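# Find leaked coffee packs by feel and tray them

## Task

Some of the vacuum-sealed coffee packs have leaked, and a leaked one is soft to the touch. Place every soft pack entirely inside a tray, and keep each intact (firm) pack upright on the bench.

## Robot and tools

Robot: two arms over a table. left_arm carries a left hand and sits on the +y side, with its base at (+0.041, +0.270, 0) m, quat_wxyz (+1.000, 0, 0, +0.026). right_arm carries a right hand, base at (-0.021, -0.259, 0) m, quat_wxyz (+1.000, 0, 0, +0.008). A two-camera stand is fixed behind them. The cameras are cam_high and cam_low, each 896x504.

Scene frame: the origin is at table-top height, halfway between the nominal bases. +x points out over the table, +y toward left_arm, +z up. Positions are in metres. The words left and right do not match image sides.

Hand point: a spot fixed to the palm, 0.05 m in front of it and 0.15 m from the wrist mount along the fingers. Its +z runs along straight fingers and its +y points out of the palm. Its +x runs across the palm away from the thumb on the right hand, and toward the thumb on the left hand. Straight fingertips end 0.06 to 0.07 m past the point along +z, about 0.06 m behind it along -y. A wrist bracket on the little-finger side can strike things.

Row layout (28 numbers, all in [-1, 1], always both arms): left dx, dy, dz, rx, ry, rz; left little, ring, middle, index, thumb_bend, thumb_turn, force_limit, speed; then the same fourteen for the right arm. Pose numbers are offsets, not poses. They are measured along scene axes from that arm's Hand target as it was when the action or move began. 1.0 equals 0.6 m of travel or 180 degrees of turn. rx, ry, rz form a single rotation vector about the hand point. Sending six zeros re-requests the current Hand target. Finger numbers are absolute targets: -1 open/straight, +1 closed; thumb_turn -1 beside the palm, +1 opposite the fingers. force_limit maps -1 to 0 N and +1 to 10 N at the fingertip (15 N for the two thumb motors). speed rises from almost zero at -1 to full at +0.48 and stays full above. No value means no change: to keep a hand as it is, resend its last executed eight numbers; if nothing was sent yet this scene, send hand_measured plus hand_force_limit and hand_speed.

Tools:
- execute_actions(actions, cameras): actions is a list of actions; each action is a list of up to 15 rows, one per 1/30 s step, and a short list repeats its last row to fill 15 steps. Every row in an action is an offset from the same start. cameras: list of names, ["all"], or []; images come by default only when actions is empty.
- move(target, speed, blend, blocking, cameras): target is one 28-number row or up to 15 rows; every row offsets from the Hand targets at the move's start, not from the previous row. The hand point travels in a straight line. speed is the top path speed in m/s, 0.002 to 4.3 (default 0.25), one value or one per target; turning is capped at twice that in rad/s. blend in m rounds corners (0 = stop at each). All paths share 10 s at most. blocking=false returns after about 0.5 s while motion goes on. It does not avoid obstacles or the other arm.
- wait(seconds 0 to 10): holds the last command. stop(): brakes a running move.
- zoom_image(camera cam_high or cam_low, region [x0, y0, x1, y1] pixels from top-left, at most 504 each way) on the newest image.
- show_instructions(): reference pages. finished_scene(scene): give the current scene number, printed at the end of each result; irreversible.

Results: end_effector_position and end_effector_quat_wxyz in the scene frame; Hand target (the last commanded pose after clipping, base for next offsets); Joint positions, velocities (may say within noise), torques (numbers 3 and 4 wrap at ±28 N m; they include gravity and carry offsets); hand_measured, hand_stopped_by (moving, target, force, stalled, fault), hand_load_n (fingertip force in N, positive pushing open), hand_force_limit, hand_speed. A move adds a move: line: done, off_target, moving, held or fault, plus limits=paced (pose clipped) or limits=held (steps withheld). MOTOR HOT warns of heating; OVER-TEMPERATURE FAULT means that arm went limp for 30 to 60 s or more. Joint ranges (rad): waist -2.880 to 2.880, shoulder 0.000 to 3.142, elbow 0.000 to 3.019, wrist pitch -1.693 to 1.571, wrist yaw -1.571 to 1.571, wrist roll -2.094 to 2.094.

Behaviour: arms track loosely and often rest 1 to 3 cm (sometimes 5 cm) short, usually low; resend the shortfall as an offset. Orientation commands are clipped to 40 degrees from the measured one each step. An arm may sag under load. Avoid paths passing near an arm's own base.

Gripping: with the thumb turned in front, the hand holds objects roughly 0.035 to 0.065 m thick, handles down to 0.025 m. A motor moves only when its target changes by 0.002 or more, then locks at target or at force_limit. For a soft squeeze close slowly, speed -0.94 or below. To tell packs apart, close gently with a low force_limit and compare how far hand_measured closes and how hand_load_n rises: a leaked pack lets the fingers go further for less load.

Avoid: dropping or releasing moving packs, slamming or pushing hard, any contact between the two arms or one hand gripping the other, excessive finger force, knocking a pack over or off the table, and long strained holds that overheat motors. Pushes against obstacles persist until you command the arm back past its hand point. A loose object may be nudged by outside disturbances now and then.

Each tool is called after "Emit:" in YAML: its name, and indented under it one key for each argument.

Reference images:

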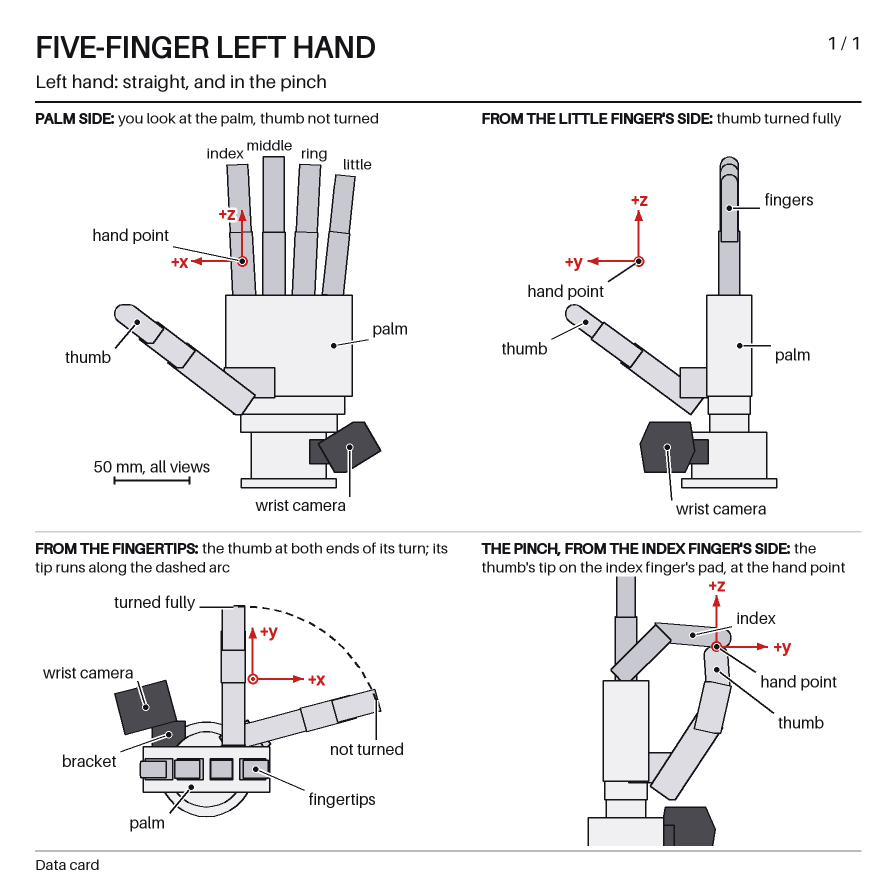

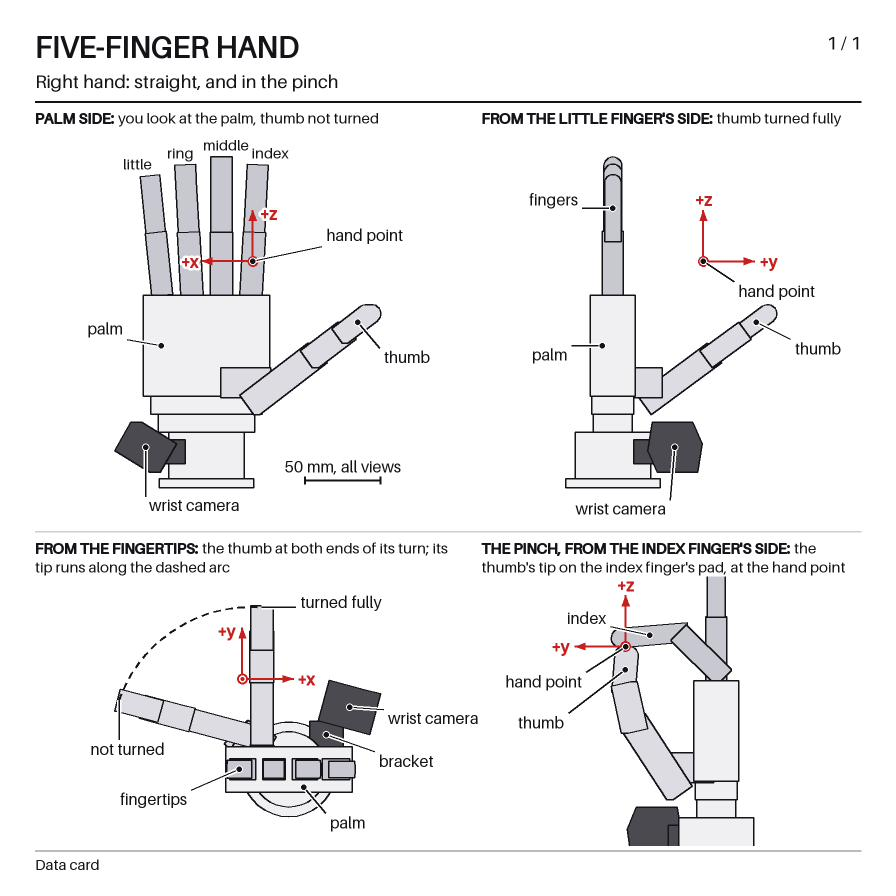

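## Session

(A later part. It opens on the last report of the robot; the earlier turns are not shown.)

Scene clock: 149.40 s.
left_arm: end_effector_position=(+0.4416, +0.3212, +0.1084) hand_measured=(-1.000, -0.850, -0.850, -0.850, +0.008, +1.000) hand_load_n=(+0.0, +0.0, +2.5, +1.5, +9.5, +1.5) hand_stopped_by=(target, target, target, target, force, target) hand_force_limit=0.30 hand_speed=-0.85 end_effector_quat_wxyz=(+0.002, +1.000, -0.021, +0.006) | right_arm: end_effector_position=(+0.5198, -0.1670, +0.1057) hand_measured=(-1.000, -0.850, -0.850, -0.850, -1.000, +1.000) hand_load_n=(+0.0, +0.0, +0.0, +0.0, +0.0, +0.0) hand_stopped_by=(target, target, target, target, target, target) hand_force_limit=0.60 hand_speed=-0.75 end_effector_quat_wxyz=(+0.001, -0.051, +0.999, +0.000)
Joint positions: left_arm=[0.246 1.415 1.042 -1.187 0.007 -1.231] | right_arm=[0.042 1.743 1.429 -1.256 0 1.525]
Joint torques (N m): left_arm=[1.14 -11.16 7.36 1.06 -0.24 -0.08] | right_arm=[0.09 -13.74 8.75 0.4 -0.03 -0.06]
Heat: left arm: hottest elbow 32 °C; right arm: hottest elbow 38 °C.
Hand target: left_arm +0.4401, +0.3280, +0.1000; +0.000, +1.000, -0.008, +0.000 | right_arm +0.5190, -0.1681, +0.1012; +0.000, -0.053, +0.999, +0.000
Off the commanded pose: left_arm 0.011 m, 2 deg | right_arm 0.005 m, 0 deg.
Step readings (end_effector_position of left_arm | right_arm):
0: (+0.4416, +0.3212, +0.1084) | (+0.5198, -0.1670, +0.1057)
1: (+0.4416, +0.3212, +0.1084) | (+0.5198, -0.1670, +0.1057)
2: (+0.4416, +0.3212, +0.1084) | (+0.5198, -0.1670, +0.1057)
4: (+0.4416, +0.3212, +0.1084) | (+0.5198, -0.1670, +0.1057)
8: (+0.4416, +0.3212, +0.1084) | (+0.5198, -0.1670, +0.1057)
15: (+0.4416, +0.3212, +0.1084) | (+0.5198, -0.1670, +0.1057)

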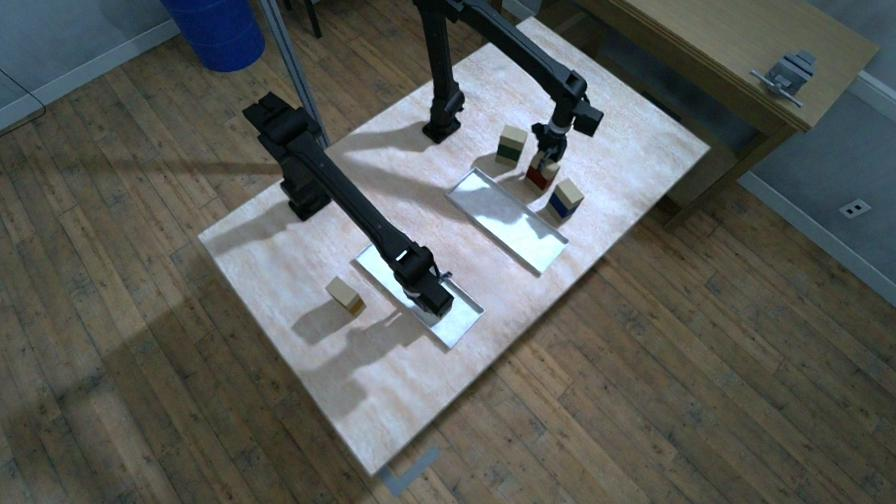

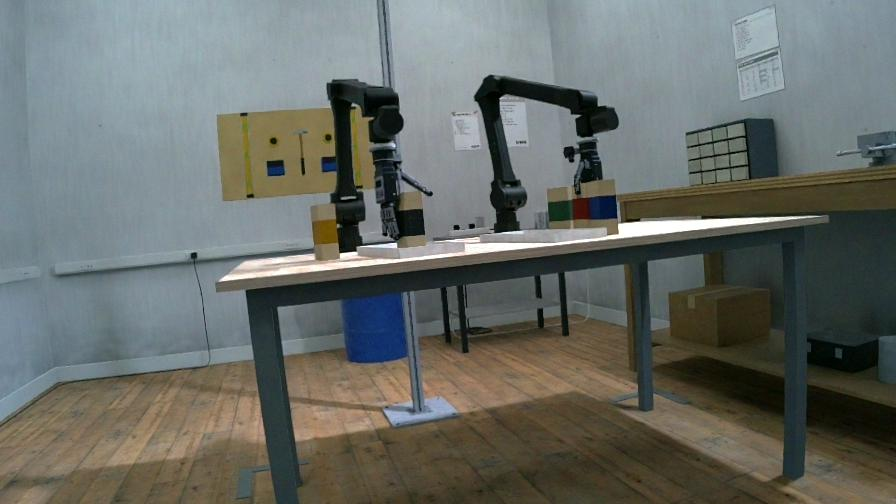

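Emit:
move:
  target:
    - [0,0,0,0,0,0,-1,-0.85,-0.85,-0.85,0.65,1,0.6,-0.8,0,0,0,0,0,0,-1,-0.85,-0.85,-0.85,-1,1,0.6,-0.75]
    - [0,0,0.2333,0,0,0,-1,-0.85,-0.85,-0.85,0.65,1,0.6,-0.8,0,0,0.2467,0,0,0,-1,-0.85,-0.85,-0.85,-1,1,0.6,-0.75]
    - [0.0982,-0.2733,0.2333,0,0,0.0333,-1,-0.85,-0.85,-0.85,0.65,1,0.6,-0.8,-0.275,-0.3133,0.2467,0,0,0.0056,-1,-0.85,-0.85,-0.85,-1,1,0.6,-0.75]
    - [0.0982,-0.2733,0.0317,0,0,0.0333,-1,-0.85,-0.85,-0.85,0.65,1,0.6,-0.8,-0.275,-0.3133,0.003,0,0,0.0056,-1,-0.85,-0.85,-0.85,-1,1,0.6,-0.75]
  speed: [0.13, 0.14, 0.2, 0.14]
  blend: [0, 0.01, 0.01, 0]
  cameras: ["cam_high", "cam_low"]

Emit:
zoom_image:
  camera: "cam_high"
  region: [430, 130, 600, 300]

Emit:
zoom_image:
  camera: "cam_high"
  region: [310, 220, 500, 360]

Scene clock: 184.67 s.
left_arm: end_effector_position=(+0.4971, +0.1680, +0.1204) hand_measured=(-1.000, -0.850, -0.850, -0.850, +0.018, +1.000) hand_load_n=(-0.5, +0.5, +2.5, +2.0, +10.0, +1.5) hand_stopped_by=(target, target, target, target, force, target) hand_force_limit=0.60 hand_speed=-0.80 end_effector_quat_wxyz=(+0.000, +0.999, +0.043, -0.004) | right_arm: end_effector_position=(+0.3547, -0.3542, +0.1062) hand_measured=(-1.000, -0.850, -0.850, -0.850, -1.000, +1.000) hand_load_n=(+0.0, +0.0, +0.0, +0.0, +0.0, +0.0) hand_stopped_by=(target, target, target, target, target, target) hand_force_limit=0.60 hand_speed=-0.75 end_effector_quat_wxyz=(-0.001, -0.061, +0.998, +0.000)
Joint positions: left_arm=[-0.157 1.501 1.17 -1.246 0.002 -1.761] | right_arm=[-0.436 1.42 1.043 -1.196 0.002 1.028]
Joint torques (N m): left_arm=[-0.85 -14.27 8.02 1.01 -0.01 -0.08] | right_arm=[-0.21 -8.47 8.77 0.35 -0.09 -0.09]
Heat: left arm: hottest elbow 32 °C; right arm: hottest elbow 38 °C.
Hand target: left_arm +0.4990, +0.1640, +0.1192; +0.001, +0.999, +0.044, +0.000 | right_arm +0.3540, -0.3560, +0.1030; +0.000, -0.062, +0.998, +0.000
Off the commanded pose: left_arm 0.005 m, 0 deg | right_arm 0.004 m, 0 deg.
move: done

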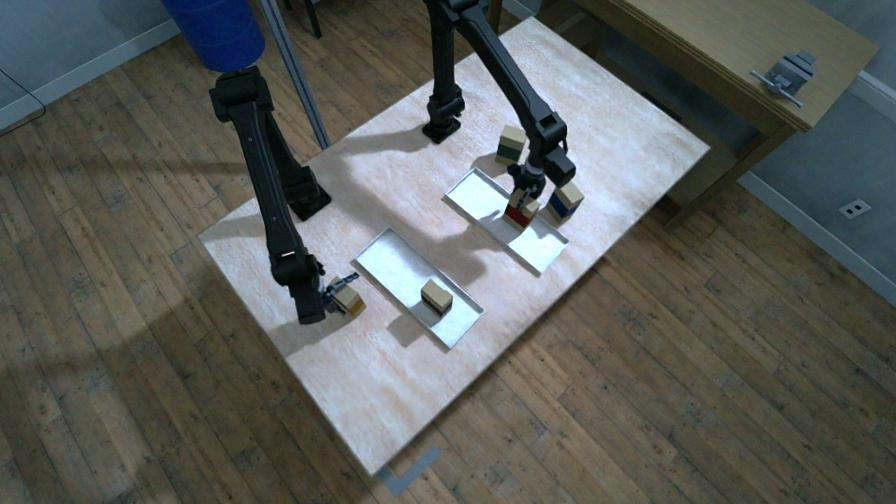

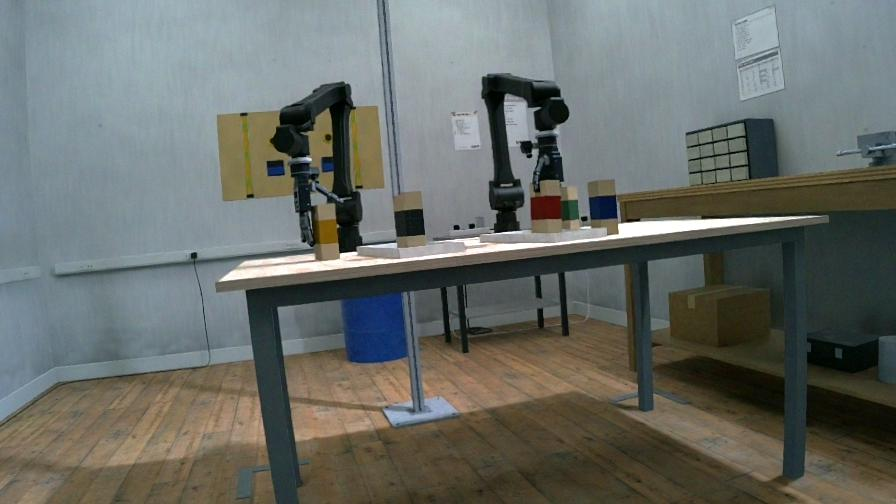

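Scaled by 2.965 from the camera's 896x504 image, which has a finer 1280x720 frame.

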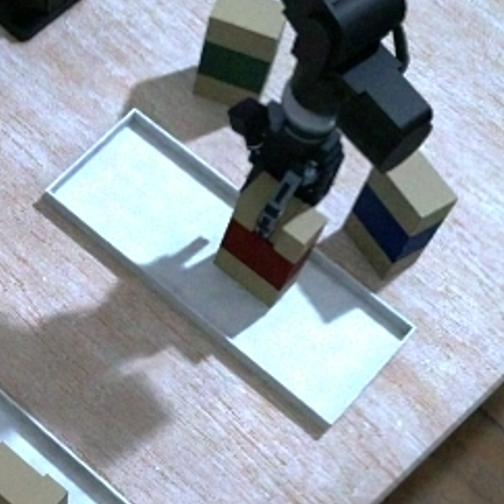

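Scaled by 2.653 from the camera's 896x504 image, which has a finer 1280x720 frame.

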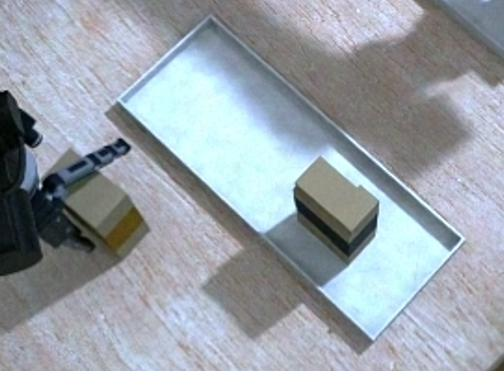

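Emit:
move:
  target: [0,0,-0.03,0,0,0,-1,-0.85,-0.85,-0.85,0.65,1,0.6,-0.8,0,0,0,0,0,0,-1,-0.85,-0.85,-0.85,0.5,1,-0.7,-0.7]
  speed: 0.06

Emit:
execute_actions:
  actions:
    - [[0,0,0,0,0,0,-1,-0.85,-0.85,-0.85,-1,1,0.6,-0.75,0,0,0,0,0,0,-1,-0.85,-0.85,-0.85,0.55,1,-0.2,-0.8]]

Emit:
execute_actions:
  actions:
    - [[0,0,0,0,0,0,-1,-0.85,-0.85,-0.85,-1,1,0.6,-0.75,0,0,0,0,0,0,-1,-0.85,-0.85,-0.85,0.6,1,0.3,-0.85]]
  cameras: ["cam_high", "cam_low"]

Emit:
zoom_image:
  camera: "cam_high"
  region: [430, 130, 600, 300]

Emit:
zoom_image:
  camera: "cam_low"
  region: [290, 160, 500, 280]

Scene clock: 195.27 s.
left_arm: end_effector_position=(+0.4991, +0.1679, +0.1117) hand_measured=(-1.000, -0.850, -0.850, -0.850, +0.018, +1.000) hand_load_n=(+0.0, +0.5, +2.5, +2.5, +10.0, +1.0) hand_stopped_by=(target, target, target, target, force, target) hand_force_limit=0.60 hand_speed=-0.80 end_effector_quat_wxyz=(+0.001, +0.999, +0.043, +0.004) | right_arm: end_effector_position=(+0.3550, -0.3533, +0.1065) hand_measured=(-1.000, -0.850, -0.850, -0.850, -0.188, +1.000) hand_load_n=(+0.0, +0.0, +0.0, +0.0, +2.0, +1.0) hand_stopped_by=(target, target, target, target, force, target) hand_force_limit=-0.70 hand_speed=-0.70 end_effector_quat_wxyz=(+0.000, -0.062, +0.998, +0.002)
Joint positions: left_arm=[-0.157 1.505 1.148 -1.206 0.002 -1.761] | right_arm=[-0.436 1.42 1.043 -1.195 -0.003 1.025]
Joint torques (N m): left_arm=[-0.97 -12.57 7.12 1.47 -0.01 -0.08] | right_arm=[-0.21 -8.76 8.77 0.4 0.1 -0.06]
Heat: left arm: hottest elbow 31 °C; right arm: hottest elbow 37 °C.
Hand target: left_arm +0.4989, +0.1640, +0.1010; +0.001, +0.999, +0.044, +0.000 | right_arm +0.3541, -0.3560, +0.1030; +0.000, -0.062, +0.998, +0.000
Off the commanded pose: left_arm 0.011 m, 0 deg | right_arm 0.004 m, 0 deg.
move: off_target (left_arm)

Scene clock: 198.40 s.
left_arm: end_effector_position=(+0.5016, +0.1678, +0.1120) hand_measured=(-1.000, -0.850, -0.850, -0.850, -1.000, +1.000) hand_load_n=(+0.0, +0.0, +0.0, +0.0, +0.0, +0.0) hand_stopped_by=(target, target, target, target, target, target) hand_force_limit=0.60 hand_speed=-0.75 end_effector_quat_wxyz=(+0.002, +0.999, +0.043, +0.008) | right_arm: end_effector_position=(+0.3550, -0.3532, +0.1065) hand_measured=(-1.000, -0.850, -0.850, -0.850, -0.088, +1.000) hand_load_n=(+0.0, +0.0, +1.5, +0.0, +5.5, +2.5) hand_stopped_by=(target, target, target, target, force, target) hand_force_limit=-0.20 hand_speed=-0.80 end_effector_quat_wxyz=(+0.000, -0.063, +0.998, +0.002)
Joint positions: left_arm=[-0.157 1.505 1.148 -1.197 0.001 -1.761] | right_arm=[-0.436 1.42 1.043 -1.195 -0.004 1.024]
Joint torques (N m): left_arm=[-0.91 -12.69 7.17 1.09 0.02 -0.08] | right_arm=[-0.15 -8.7 8.76 0.43 0.12 -0.05]
Heat: left arm: hottest elbow 31 °C; right arm: hottest elbow 37 °C.
Hand target: left_arm +0.4989, +0.1640, +0.1010; +0.001, +0.999, +0.044, +0.000 | right_arm +0.3541, -0.3560, +0.1030; +0.000, -0.062, +0.998, +0.000
Off the commanded pose: left_arm 0.012 m, 1 deg | right_arm 0.005 m, 0 deg.
Step readings (end_effector_position of left_arm | right_arm):
0: (+0.4991, +0.1679, +0.1117) | (+0.3550, -0.3533, +0.1065)
1: (+0.4991, +0.1679, +0.1117) | (+0.3550, -0.3533, +0.1065)
2: (+0.4991, +0.1679, +0.1117) | (+0.3550, -0.3533, +0.1065)
4: (+0.4994, +0.1680, +0.1117) | (+0.3550, -0.3533, +0.1065)
8: (+0.5010, +0.1678, +0.1120) | (+0.3550, -0.3532, +0.1065)
15: (+0.5016, +0.1678, +0.1120) | (+0.3550, -0.3532, +0.1065)

Scene clock: 199.10 s.
left_arm: end_effector_position=(+0.5016, +0.1678, +0.1120) hand_measured=(-1.000, -0.850, -0.850, -0.850, -1.000, +1.000) hand_load_n=(+0.0, +0.0, +0.0, +0.0, +0.0, +0.0) hand_stopped_by=(target, target, target, target, target, target) hand_force_limit=0.60 hand_speed=-0.75 end_effector_quat_wxyz=(+0.002, +0.999, +0.043, +0.008) | right_arm: end_effector_position=(+0.3550, -0.3530, +0.1066) hand_measured=(-1.000, -0.850, -0.850, -0.850, -0.044, +1.000) hand_load_n=(+0.0, +0.0, +3.0, +0.0, +9.0, +3.0) hand_stopped_by=(target, target, target, target, force, target) hand_force_limit=0.30 hand_speed=-0.85 end_effector_quat_wxyz=(+0.000, -0.063, +0.998, +0.002)
Joint positions: left_arm=[-0.157 1.505 1.148 -1.197 0.001 -1.761] | right_arm=[-0.436 1.42 1.043 -1.195 -0.004 1.024]
Joint torques (N m): left_arm=[-0.91 -12.63 7.2 1.1 0.03 -0.08] | right_arm=[-0.15 -8.82 8.8 0.43 0.15 -0.05]
Heat: left arm: hottest elbow 31 °C; right arm: hottest elbow 37 °C.
Hand target: left_arm +0.4989, +0.1640, +0.1010; +0.001, +0.999, +0.044, +0.000 | right_arm +0.3541, -0.3560, +0.1030; +0.000, -0.062, +0.998, +0.000
Off the commanded pose: left_arm 0.012 m, 1 deg | right_arm 0.005 m, 0 deg.
Step readings (end_effector_position of left_arm | right_arm):
0: (+0.5016, +0.1678, +0.1120) | (+0.3550, -0.3532, +0.1065)
1: (+0.5016, +0.1678, +0.1120) | (+0.3550, -0.3532, +0.1065)
2: (+0.5016, +0.1678, +0.1120) | (+0.3550, -0.3532, +0.1065)
4: (+0.5016, +0.1678, +0.1120) | (+0.3550, -0.3531, +0.1066)
8: (+0.5016, +0.1678, +0.1120) | (+0.3550, -0.3530, +0.1066)
15: (+0.5016, +0.1678, +0.1120) | (+0.3550, -0.3530, +0.1066)

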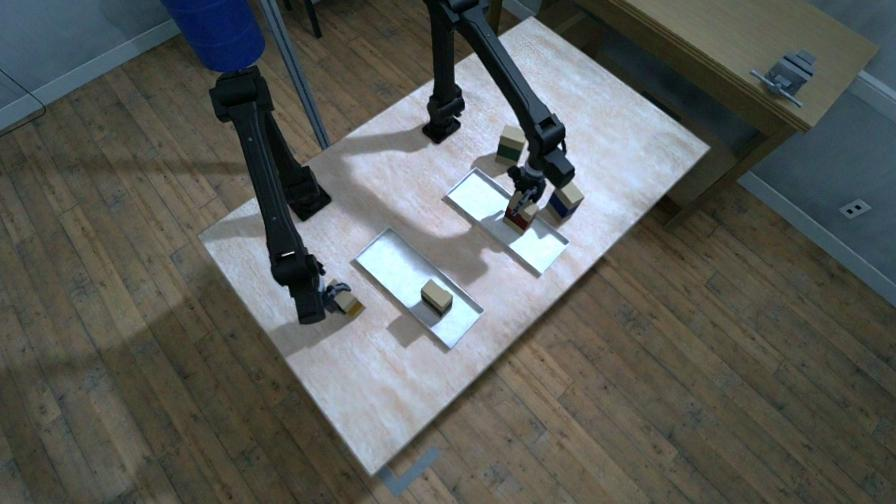

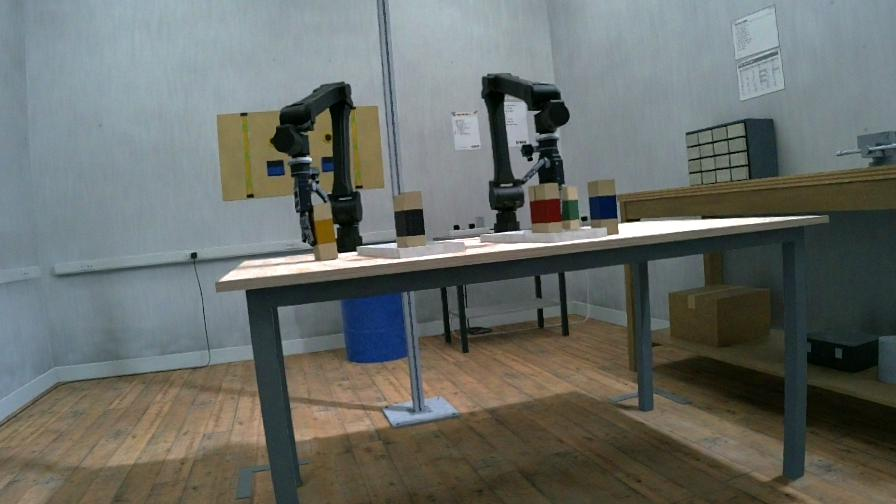

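Scaled by 2.965 from the camera's 896x504 image, which has a finer 1280x720 frame.

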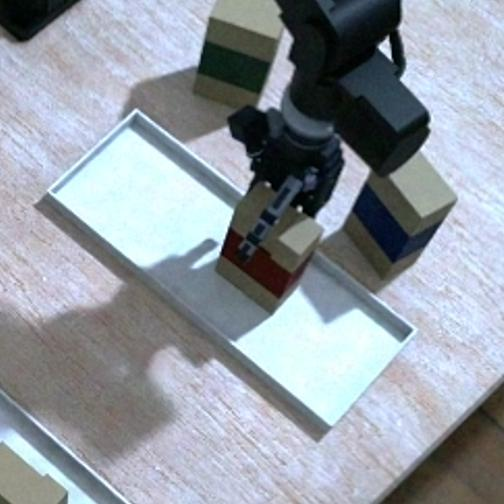

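Scaled by 2.400 from the camera's 896x504 image, which has a finer 1280x720 frame.

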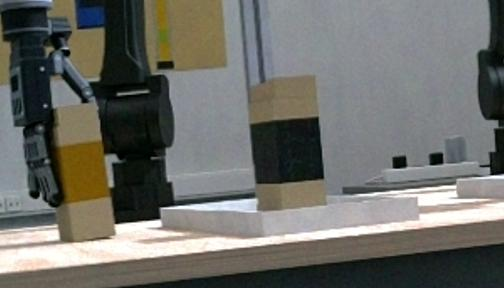

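Emit:
zoom_image:
  camera: "cam_high"
  region: [310, 260, 380, 330]

Emit:
zoom_image:
  camera: "cam_low"
  region: [290, 190, 370, 270]

Scaled by 7.200 from the camera's 896x504 image, which has a finer 1280x720 frame.

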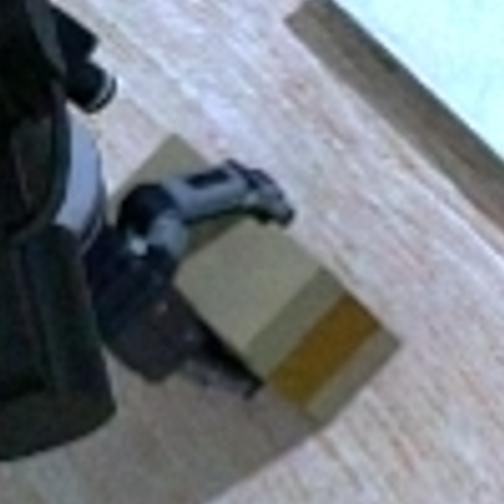

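Scaled by 6.300 from the camera's 896x504 image, which has a finer 1280x720 frame.

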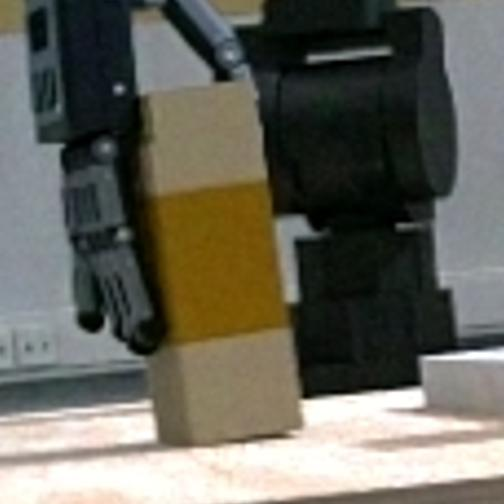

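Emit:
move:
  target: [0,0,0.2483,0,0,0,-1,-0.85,-0.85,-0.85,-1,1,0.6,-0.75,0,0,0,0,0,0,-1,-0.85,-0.85,-0.85,0.65,1,0.6,-0.85]
  speed: 0.15

Emit:
move:
  target:
    - [-0.3165,0.3167,0,0,0,0.1167,-1,-0.85,-0.85,-0.85,-1,1,0.6,-0.75,0,0,0,0,0,0,-1,-0.85,-0.85,-0.85,-1,1,0.6,-0.75]
    - [-0.3165,0.3167,-0.25,0,0,0.1167,-1,-0.85,-0.85,-0.85,-1,1,0.6,-0.75,0,0,0.25,0,0,0,-1,-0.85,-0.85,-0.85,-1,1,0.6,-0.75]
  speed: [0.2, 0.15]
  blend: [0.01, 0]
  cameras: ["cam_high", "cam_low"]

Emit:
zoom_image:
  camera: "cam_high"
  region: [310, 260, 380, 330]

Emit:
zoom_image:
  camera: "cam_high"
  region: [430, 110, 620, 300]

Emit:
zoom_image:
  camera: "cam_low"
  region: [290, 190, 370, 270]

Scene clock: 216.27 s.
left_arm: end_effector_position=(+0.4871, +0.1693, +0.2285) hand_measured=(-1.000, -0.850, -0.850, -0.850, -1.000, +1.000) hand_load_n=(+0.0, +0.0, +0.5, +0.0, +0.0, +0.0) hand_stopped_by=(target, target, target, target, target, target) hand_force_limit=0.60 hand_speed=-0.75 end_effector_quat_wxyz=(-0.003, +0.999, +0.043, -0.021) | right_arm: end_effector_position=(+0.3550, -0.3530, +0.1066) hand_measured=(-1.000, -0.850, -0.850, -0.850, -0.022, +1.000) hand_load_n=(+0.0, +0.0, +4.0, +0.5, +11.0, +3.5) hand_stopped_by=(target, target, target, target, force, target) hand_force_limit=0.60 hand_speed=-0.85 end_effector_quat_wxyz=(+0.000, -0.063, +0.998, +0.002)
Joint positions: left_arm=[-0.157 1.447 1.404 -1.571 0.001 -1.761] | right_arm=[-0.436 1.42 1.043 -1.195 -0.004 1.024]
Joint torques (N m): left_arm=[-0.79 -13.22 13.18 0.01 0.07 -0.08] | right_arm=[-0.09 -8.76 8.79 0.44 0.16 -0.05]
Heat: left arm: hottest elbow 31 °C; right arm: hottest elbow 37 °C.
Hand target: left_arm +0.4989, +0.1640, +0.2501; +0.001, +0.999, +0.044, +0.000 | right_arm +0.3541, -0.3560, +0.1030; +0.000, -0.062, +0.998, +0.000
Off the commanded pose: left_arm 0.025 m, 2 deg | right_arm 0.005 m, 0 deg.
move: off_target (left_arm)

Scene clock: 220.97 s.
left_arm: end_effector_position=(+0.3117, +0.3518, +0.1063) hand_measured=(-1.000, -0.850, -0.850, -0.850, -1.000, +1.000) hand_load_n=(+0.0, +0.0, +0.0, +0.0, +0.0, +0.0) hand_stopped_by=(target, target, target, target, target, target) hand_force_limit=0.60 hand_speed=-0.75 end_effector_quat_wxyz=(-0.002, +0.975, +0.224, +0.005) | right_arm: end_effector_position=(+0.3397, -0.3473, +0.2268) hand_measured=(-1.000, -0.850, -0.850, -0.850, -1.000, +1.000) hand_load_n=(+0.0, +0.0, +0.0, +0.0, +0.0, +0.0) hand_stopped_by=(target, target, target, target, target, target) hand_force_limit=0.60 hand_speed=-0.75 end_effector_quat_wxyz=(-0.026, -0.062, +0.998, +0.014)
Joint positions: left_arm=[0.462 1.02 0.716 -1.256 -0.002 -1.508] | right_arm=[-0.437 1.349 1.295 -1.576 -0.001 1.024]
Joint torques (N m): left_arm=[1.2 -4.95 7.46 1.03 0.14 0.13] | right_arm=[-0.09 -8.82 15.83 -0.49 0.01 -0.05]
Heat: left arm: hottest elbow 31 °C; right arm: hottest elbow 37 °C.
Hand target: left_arm +0.3090, +0.3540, +0.1000; +0.001, +0.974, +0.226, +0.000 | right_arm +0.3539, -0.3560, +0.2530; +0.000, -0.062, +0.998, +0.000
Off the commanded pose: left_arm 0.007 m, 1 deg | right_arm 0.031 m, 3 deg.
move: off_target (right_arm); blend cut to 0 m at target 1

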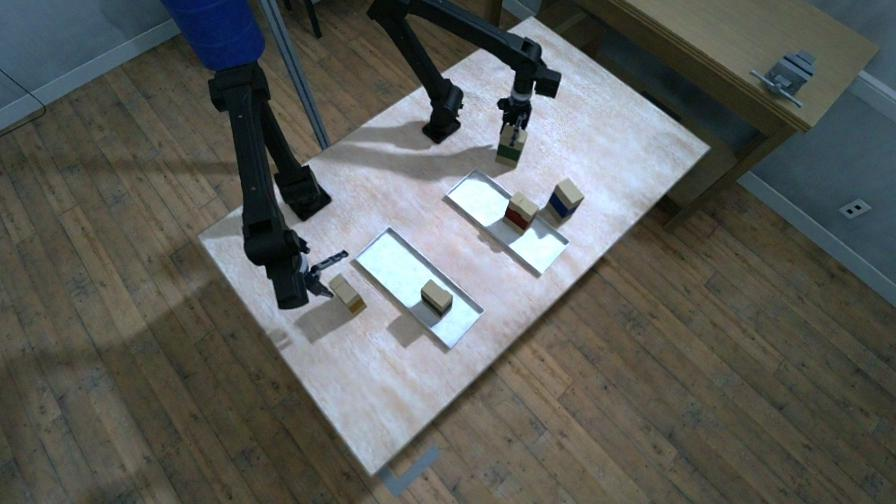

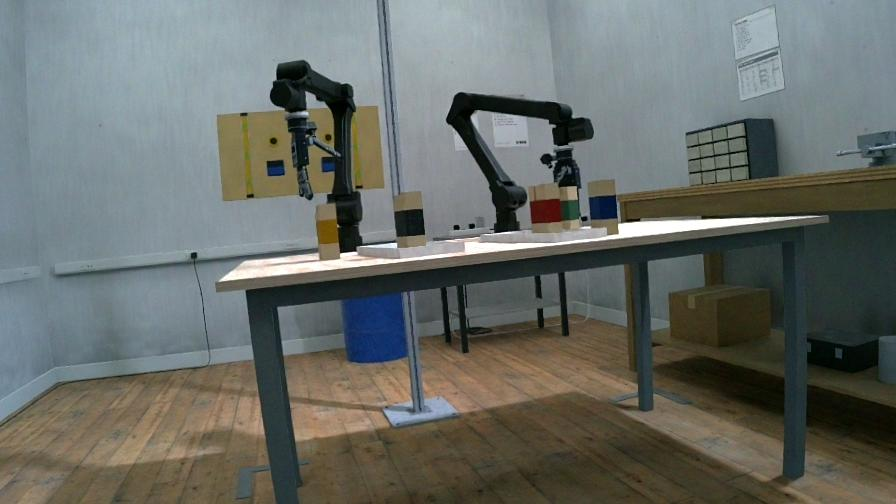

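Scaled by 7.200 from the camera's 896x504 image, which has a finer 1280x720 frame.

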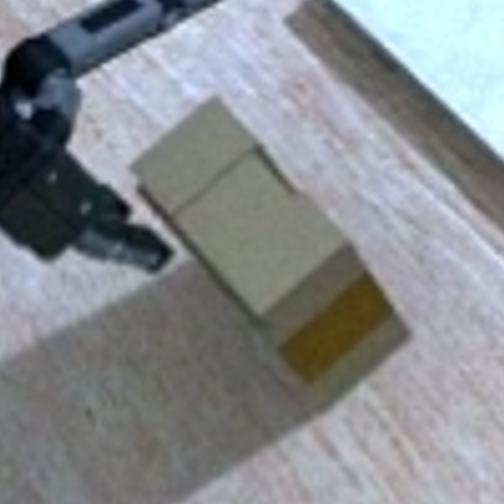

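Scaled by 2.653 from the camera's 896x504 image, which has a finer 1280x720 frame.

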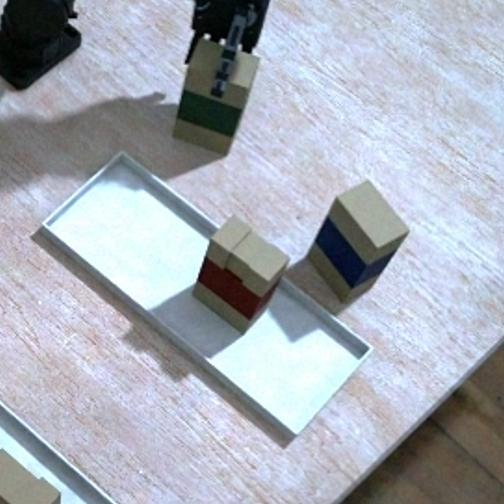

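Scaled by 6.300 from the camera's 896x504 image, which has a finer 1280x720 frame.

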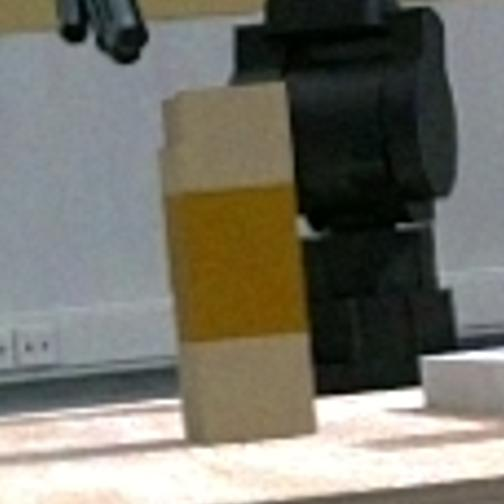

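Emit:
move:
  target: [0,0,0,0,0,0,-1,-0.85,-0.85,-0.85,0.5,1,-0.7,-0.7,-0.0015,0.005,-0.25,0,0,-0.011,-1,-0.85,-0.85,-0.85,-1,1,0.6,-0.75]
  speed: 0.15

Emit:
execute_actions:
  actions:
    - [[0,0,0,0,0,0,-1,-0.85,-0.85,-0.85,0.55,1,-0.2,-0.8,0,0,0,0,0,0,-1,-0.85,-0.85,-0.85,0.5,1,-0.3,-0.7]]

Emit:
execute_actions:
  actions:
    - [[0,0,0,0,0,0,-1,-0.85,-0.85,-0.85,0.6,1,0.3,-0.85,0,0,0,0,0,0,-1,-0.85,-0.85,-0.85,0.65,1,0.6,-0.8]]
  cameras: ["cam_high", "cam_low"]

Emit:
zoom_image:
  camera: "cam_high"
  region: [480, 110, 550, 180]

Emit:
zoom_image:
  camera: "cam_high"
  region: [300, 220, 500, 360]

Scene clock: 241.70 s.
left_arm: end_effector_position=(+0.3131, +0.3492, +0.1072) hand_measured=(-1.000, -0.850, -0.850, -0.850, -0.334, +1.000) hand_load_n=(+0.0, +0.0, +0.0, +0.0, +1.5, +0.5) hand_stopped_by=(target, target, target, target, force, target) hand_force_limit=-0.70 hand_speed=-0.70 end_effector_quat_wxyz=(+0.004, +0.975, +0.221, +0.007) | right_arm: end_effector_position=(+0.3522, -0.3528, +0.1062) hand_measured=(-1.000, -0.850, -0.850, -0.850, -1.000, +1.000) hand_load_n=(+0.0, +0.0, +0.0, +0.0, -0.5, +0.0) hand_stopped_by=(target, target, target, target, target, target) hand_force_limit=0.60 hand_speed=-0.75 end_effector_quat_wxyz=(-0.001, -0.049, +0.999, +0.001)
Joint positions: left_arm=[0.462 1.02 0.716 -1.254 0.013 -1.502] | right_arm=[-0.437 1.409 1.031 -1.195 -0.001 1.052]
Joint torques (N m): left_arm=[1.26 -4.84 7.46 0.99 -0.45 0.08] | right_arm=[0.26 -8.7 8.79 0.4 0.01 0.08]
Heat: left arm: hottest elbow 30 °C; right arm: hottest elbow 40 °C.
Hand target: left_arm +0.3090, +0.3539, +0.1000; +0.001, +0.974, +0.226, +0.000 | right_arm +0.3531, -0.3531, +0.1030; +0.000, -0.045, +0.999, +0.000
Off the commanded pose: left_arm 0.010 m, 1 deg | right_arm 0.003 m, 0 deg.
move: done

Scene clock: 244.20 s.
left_arm: end_effector_position=(+0.3136, +0.3487, +0.1075) hand_measured=(-1.000, -0.850, -0.850, -0.850, -0.166, +1.000) hand_load_n=(+0.0, +0.5, +1.0, +1.0, +5.0, +0.5) hand_stopped_by=(target, target, target, target, force, target) hand_force_limit=-0.20 hand_speed=-0.80 end_effector_quat_wxyz=(+0.006, +0.975, +0.221, +0.008) | right_arm: end_effector_position=(+0.3525, -0.3524, +0.1063) hand_measured=(-1.000, -0.850, -0.850, -0.850, -0.048, +1.000) hand_load_n=(+0.0, +0.0, +0.0, +0.0, +5.5, +1.0) hand_stopped_by=(target, target, target, target, force, target) hand_force_limit=-0.30 hand_speed=-0.70 end_effector_quat_wxyz=(+0.000, -0.049, +0.999, +0.001)
Joint positions: left_arm=[0.462 1.02 0.716 -1.254 0.016 -1.501] | right_arm=[-0.437 1.409 1.031 -1.195 -0.002 1.052]
Joint torques (N m): left_arm=[1.26 -5.01 7.5 0.96 -0.58 0.08] | right_arm=[0.21 -8.59 8.81 0.42 0.06 0.08]
Heat: left arm: hottest elbow 30 °C; right arm: hottest elbow 40 °C.
Hand target: left_arm +0.3090, +0.3539, +0.1000; +0.001, +0.974, +0.226, +0.000 | right_arm +0.3531, -0.3531, +0.1030; +0.000, -0.045, +0.999, +0.000
Off the commanded pose: left_arm 0.010 m, 1 deg | right_arm 0.003 m, 0 deg.
Step readings (end_effector_position of left_arm | right_arm):
0: (+0.3131, +0.3492, +0.1072) | (+0.3522, -0.3528, +0.1062)
1: (+0.3131, +0.3492, +0.1072) | (+0.3522, -0.3528, +0.1062)
2: (+0.3131, +0.3492, +0.1072) | (+0.3522, -0.3528, +0.1062)
4: (+0.3131, +0.3492, +0.1072) | (+0.3522, -0.3528, +0.1062)
8: (+0.3134, +0.3487, +0.1074) | (+0.3523, -0.3528, +0.1062)
15: (+0.3135, +0.3488, +0.1074) | (+0.3523, -0.3528, +0.1062)

Scene clock: 244.90 s.
left_arm: end_effector_position=(+0.3136, +0.3487, +0.1075) hand_measured=(-1.000, -0.850, -0.850, -0.850, -0.116, +1.000) hand_load_n=(+0.0, +1.0, +1.5, +2.0, +9.0, +1.0) hand_stopped_by=(target, target, target, target, force, target) hand_force_limit=0.30 hand_speed=-0.85 end_effector_quat_wxyz=(+0.006, +0.975, +0.221, +0.008) | right_arm: end_effector_position=(+0.3525, -0.3524, +0.1063) hand_measured=(-1.000, -0.850, -0.850, -0.850, -0.010, +1.000) hand_load_n=(+0.0, +0.0, +1.0, +0.0, +11.5, +2.5) hand_stopped_by=(target, target, target, target, force, target) hand_force_limit=0.60 hand_speed=-0.80 end_effector_quat_wxyz=(+0.000, -0.049, +0.999, +0.001)
Joint positions: left_arm=[0.462 1.02 0.716 -1.254 0.016 -1.501] | right_arm=[-0.437 1.409 1.031 -1.195 -0.002 1.052]
Joint torques (N m): left_arm=[1.26 -4.95 7.49 0.99 -0.58 0.07] | right_arm=[0.15 -8.59 8.76 0.4 0.06 0.07]
Heat: left arm: hottest elbow 30 °C; right arm: hottest elbow 40 °C.
Hand target: left_arm +0.3090, +0.3539, +0.1000; +0.001, +0.974, +0.226, +0.000 | right_arm +0.3531, -0.3531, +0.1030; +0.000, -0.045, +0.999, +0.000
Off the commanded pose: left_arm 0.010 m, 1 deg | right_arm 0.003 m, 0 deg.
Step readings (end_effector_position of left_arm | right_arm):
0: (+0.3136, +0.3487, +0.1075) | (+0.3525, -0.3524, +0.1063)
1: (+0.3136, +0.3487, +0.1075) | (+0.3525, -0.3524, +0.1063)
2: (+0.3136, +0.3487, +0.1075) | (+0.3525, -0.3524, +0.1063)
4: (+0.3136, +0.3487, +0.1075) | (+0.3525, -0.3524, +0.1063)
8: (+0.3136, +0.3487, +0.1075) | (+0.3525, -0.3524, +0.1063)
15: (+0.3136, +0.3487, +0.1075) | (+0.3525, -0.3524, +0.1063)

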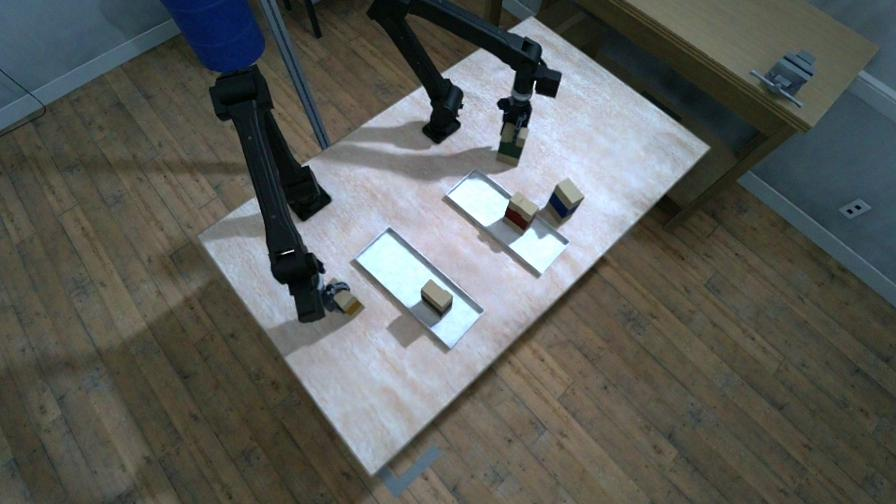

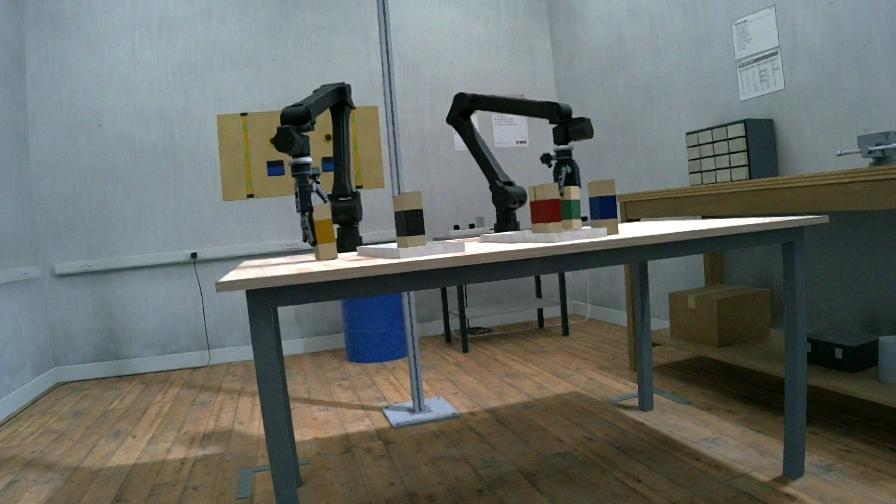

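Scaled by 7.200 from the camera's 896x504 image, which has a finer 1280x720 frame.

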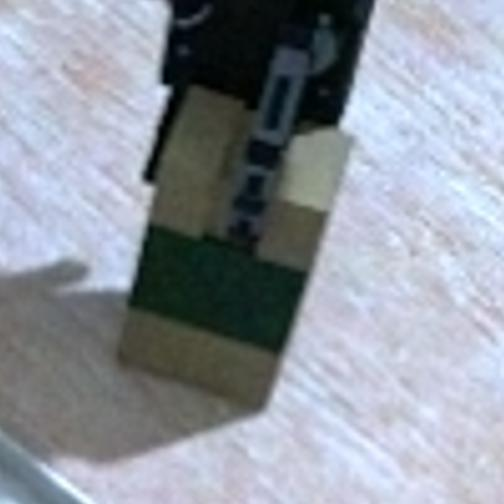

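Scaled by 2.520 from the camera's 896x504 image, which has a finer 1280x720 frame.

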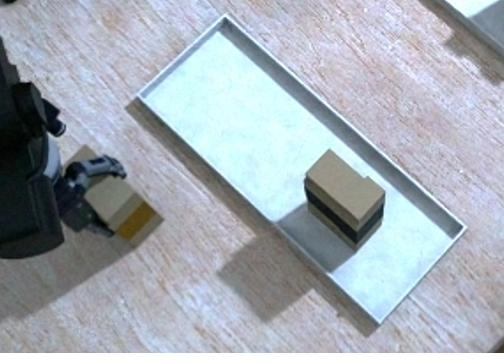

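Emit:
move:
  target:
    - [0,0,0,0,0,0,-1,-0.85,-0.85,-0.85,-1,1,0.3,-0.75,0,0,0,0,0,0,-1,-0.85,-0.85,-0.85,0.65,1,0.6,-0.8]
    - [0,0,0.25,0,0,0,-1,-0.85,-0.85,-0.85,-1,1,0.3,-0.75,0,0,0.2333,0,0,0,-1,-0.85,-0.85,-0.85,0.65,1,0.6,-0.8]
    - [0,0.08,0.25,0,0,0,-1,-0.85,-0.85,-0.85,-1,1,0.3,-0.75,0.0032,0.2885,0.2333,0,0,0.0056,-1,-0.85,-0.85,-0.85,0.65,1,0.6,-0.8]
    - [0,0.08,0.25,0,0,0,-1,-0.85,-0.85,-0.85,-1,1,0.3,-0.75,0.0032,0.2885,0.03,0,0,0.0056,-1,-0.85,-0.85,-0.85,0.65,1,0.6,-0.8]
  speed: [0.13, 0.14, 0.2, 0.14]
  blend: [0, 0.01, 0.01, 0]
  cameras: ["cam_high", "cam_low"]

Emit:
zoom_image:
  camera: "cam_high"
  region: [480, 110, 550, 180]

Emit:
zoom_image:
  camera: "cam_high"
  region: [300, 220, 500, 360]

Scene clock: 269.80 s.
left_arm: end_effector_position=(+0.2981, +0.3881, +0.2334) hand_measured=(-1.000, -0.850, -0.850, -0.850, -1.000, +1.000) hand_load_n=(+0.0, +0.0, +0.0, +0.0, +0.0, +0.0) hand_stopped_by=(target, target, target, target, target, target) hand_force_limit=0.30 hand_speed=-0.75 end_effector_quat_wxyz=(+0.010, +0.974, +0.224, -0.021) | right_arm: end_effector_position=(+0.3507, -0.1821, +0.1172) hand_measured=(-1.000, -0.850, -0.850, -0.850, -0.010, +1.000) hand_load_n=(+0.0, +0.0, +1.0, +0.0, +11.0, +2.5) hand_stopped_by=(target, target, target, target, force, target) hand_force_limit=0.60 hand_speed=-0.80 end_effector_quat_wxyz=(-0.011, -0.055, +0.998, +0.000)
Joint positions: left_arm=[0.613 1.039 1.067 -1.645 0 -1.357] | right_arm=[0.025 1.321 0.978 -1.249 0 1.501]
Joint torques (N m): left_arm=[1.14 -5.48 13.15 0.91 0.01 0.13] | right_arm=[0.67 -8.23 9.62 0.42 -0.01 0.07]
Heat: left arm: hottest elbow 31 °C; right arm: hottest elbow 40 °C.
Hand target: left_arm +0.3090, +0.4020, +0.2501; +0.000, +0.974, +0.226, +0.000 | right_arm +0.3550, -0.1799, +0.1210; +0.000, -0.054, +0.999, +0.000
Off the commanded pose: left_arm 0.024 m, 3 deg | right_arm 0.006 m, 1 deg.
move: off_target (left_arm)

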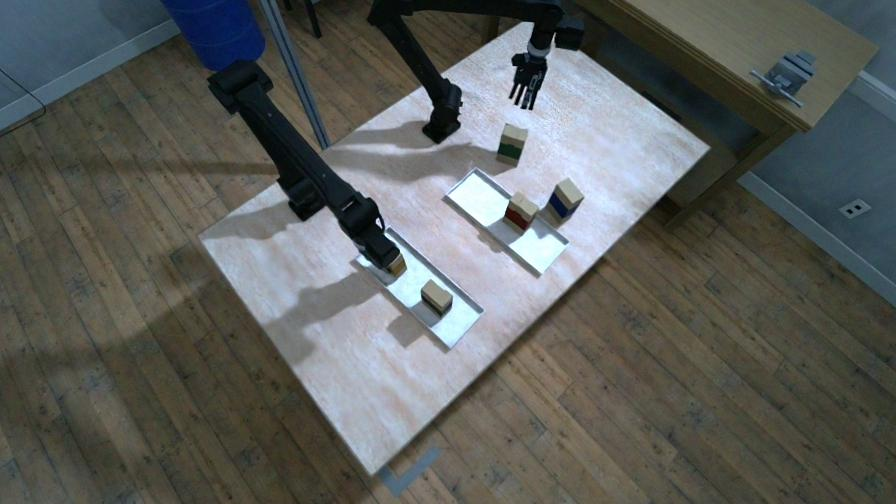

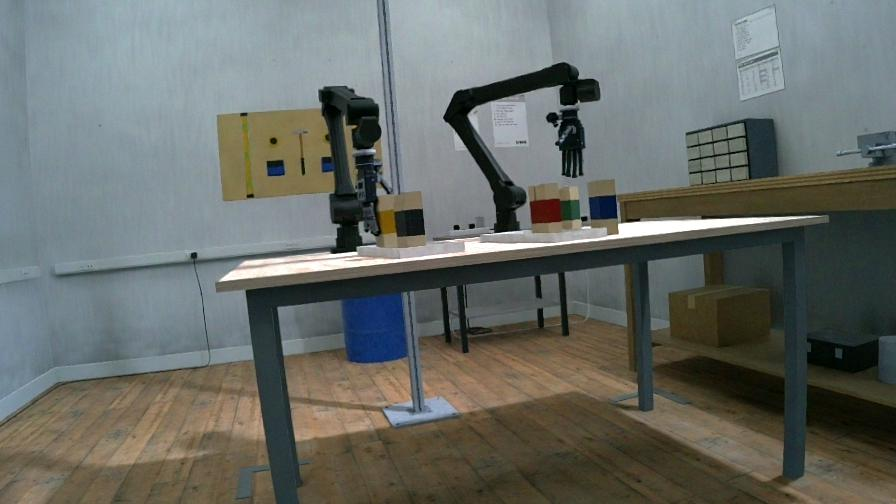

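Scaled by 7.200 from the camera's 896x504 image, which has a finer 1280x720 frame.

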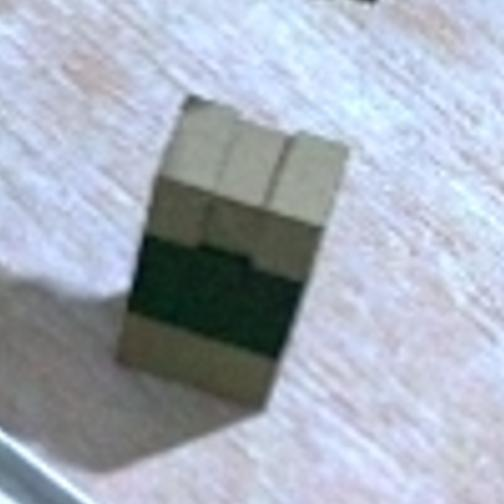

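Scaled by 2.520 from the camera's 896x504 image, which has a finer 1280x720 frame.

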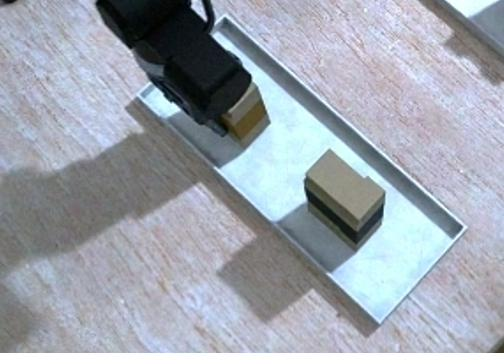

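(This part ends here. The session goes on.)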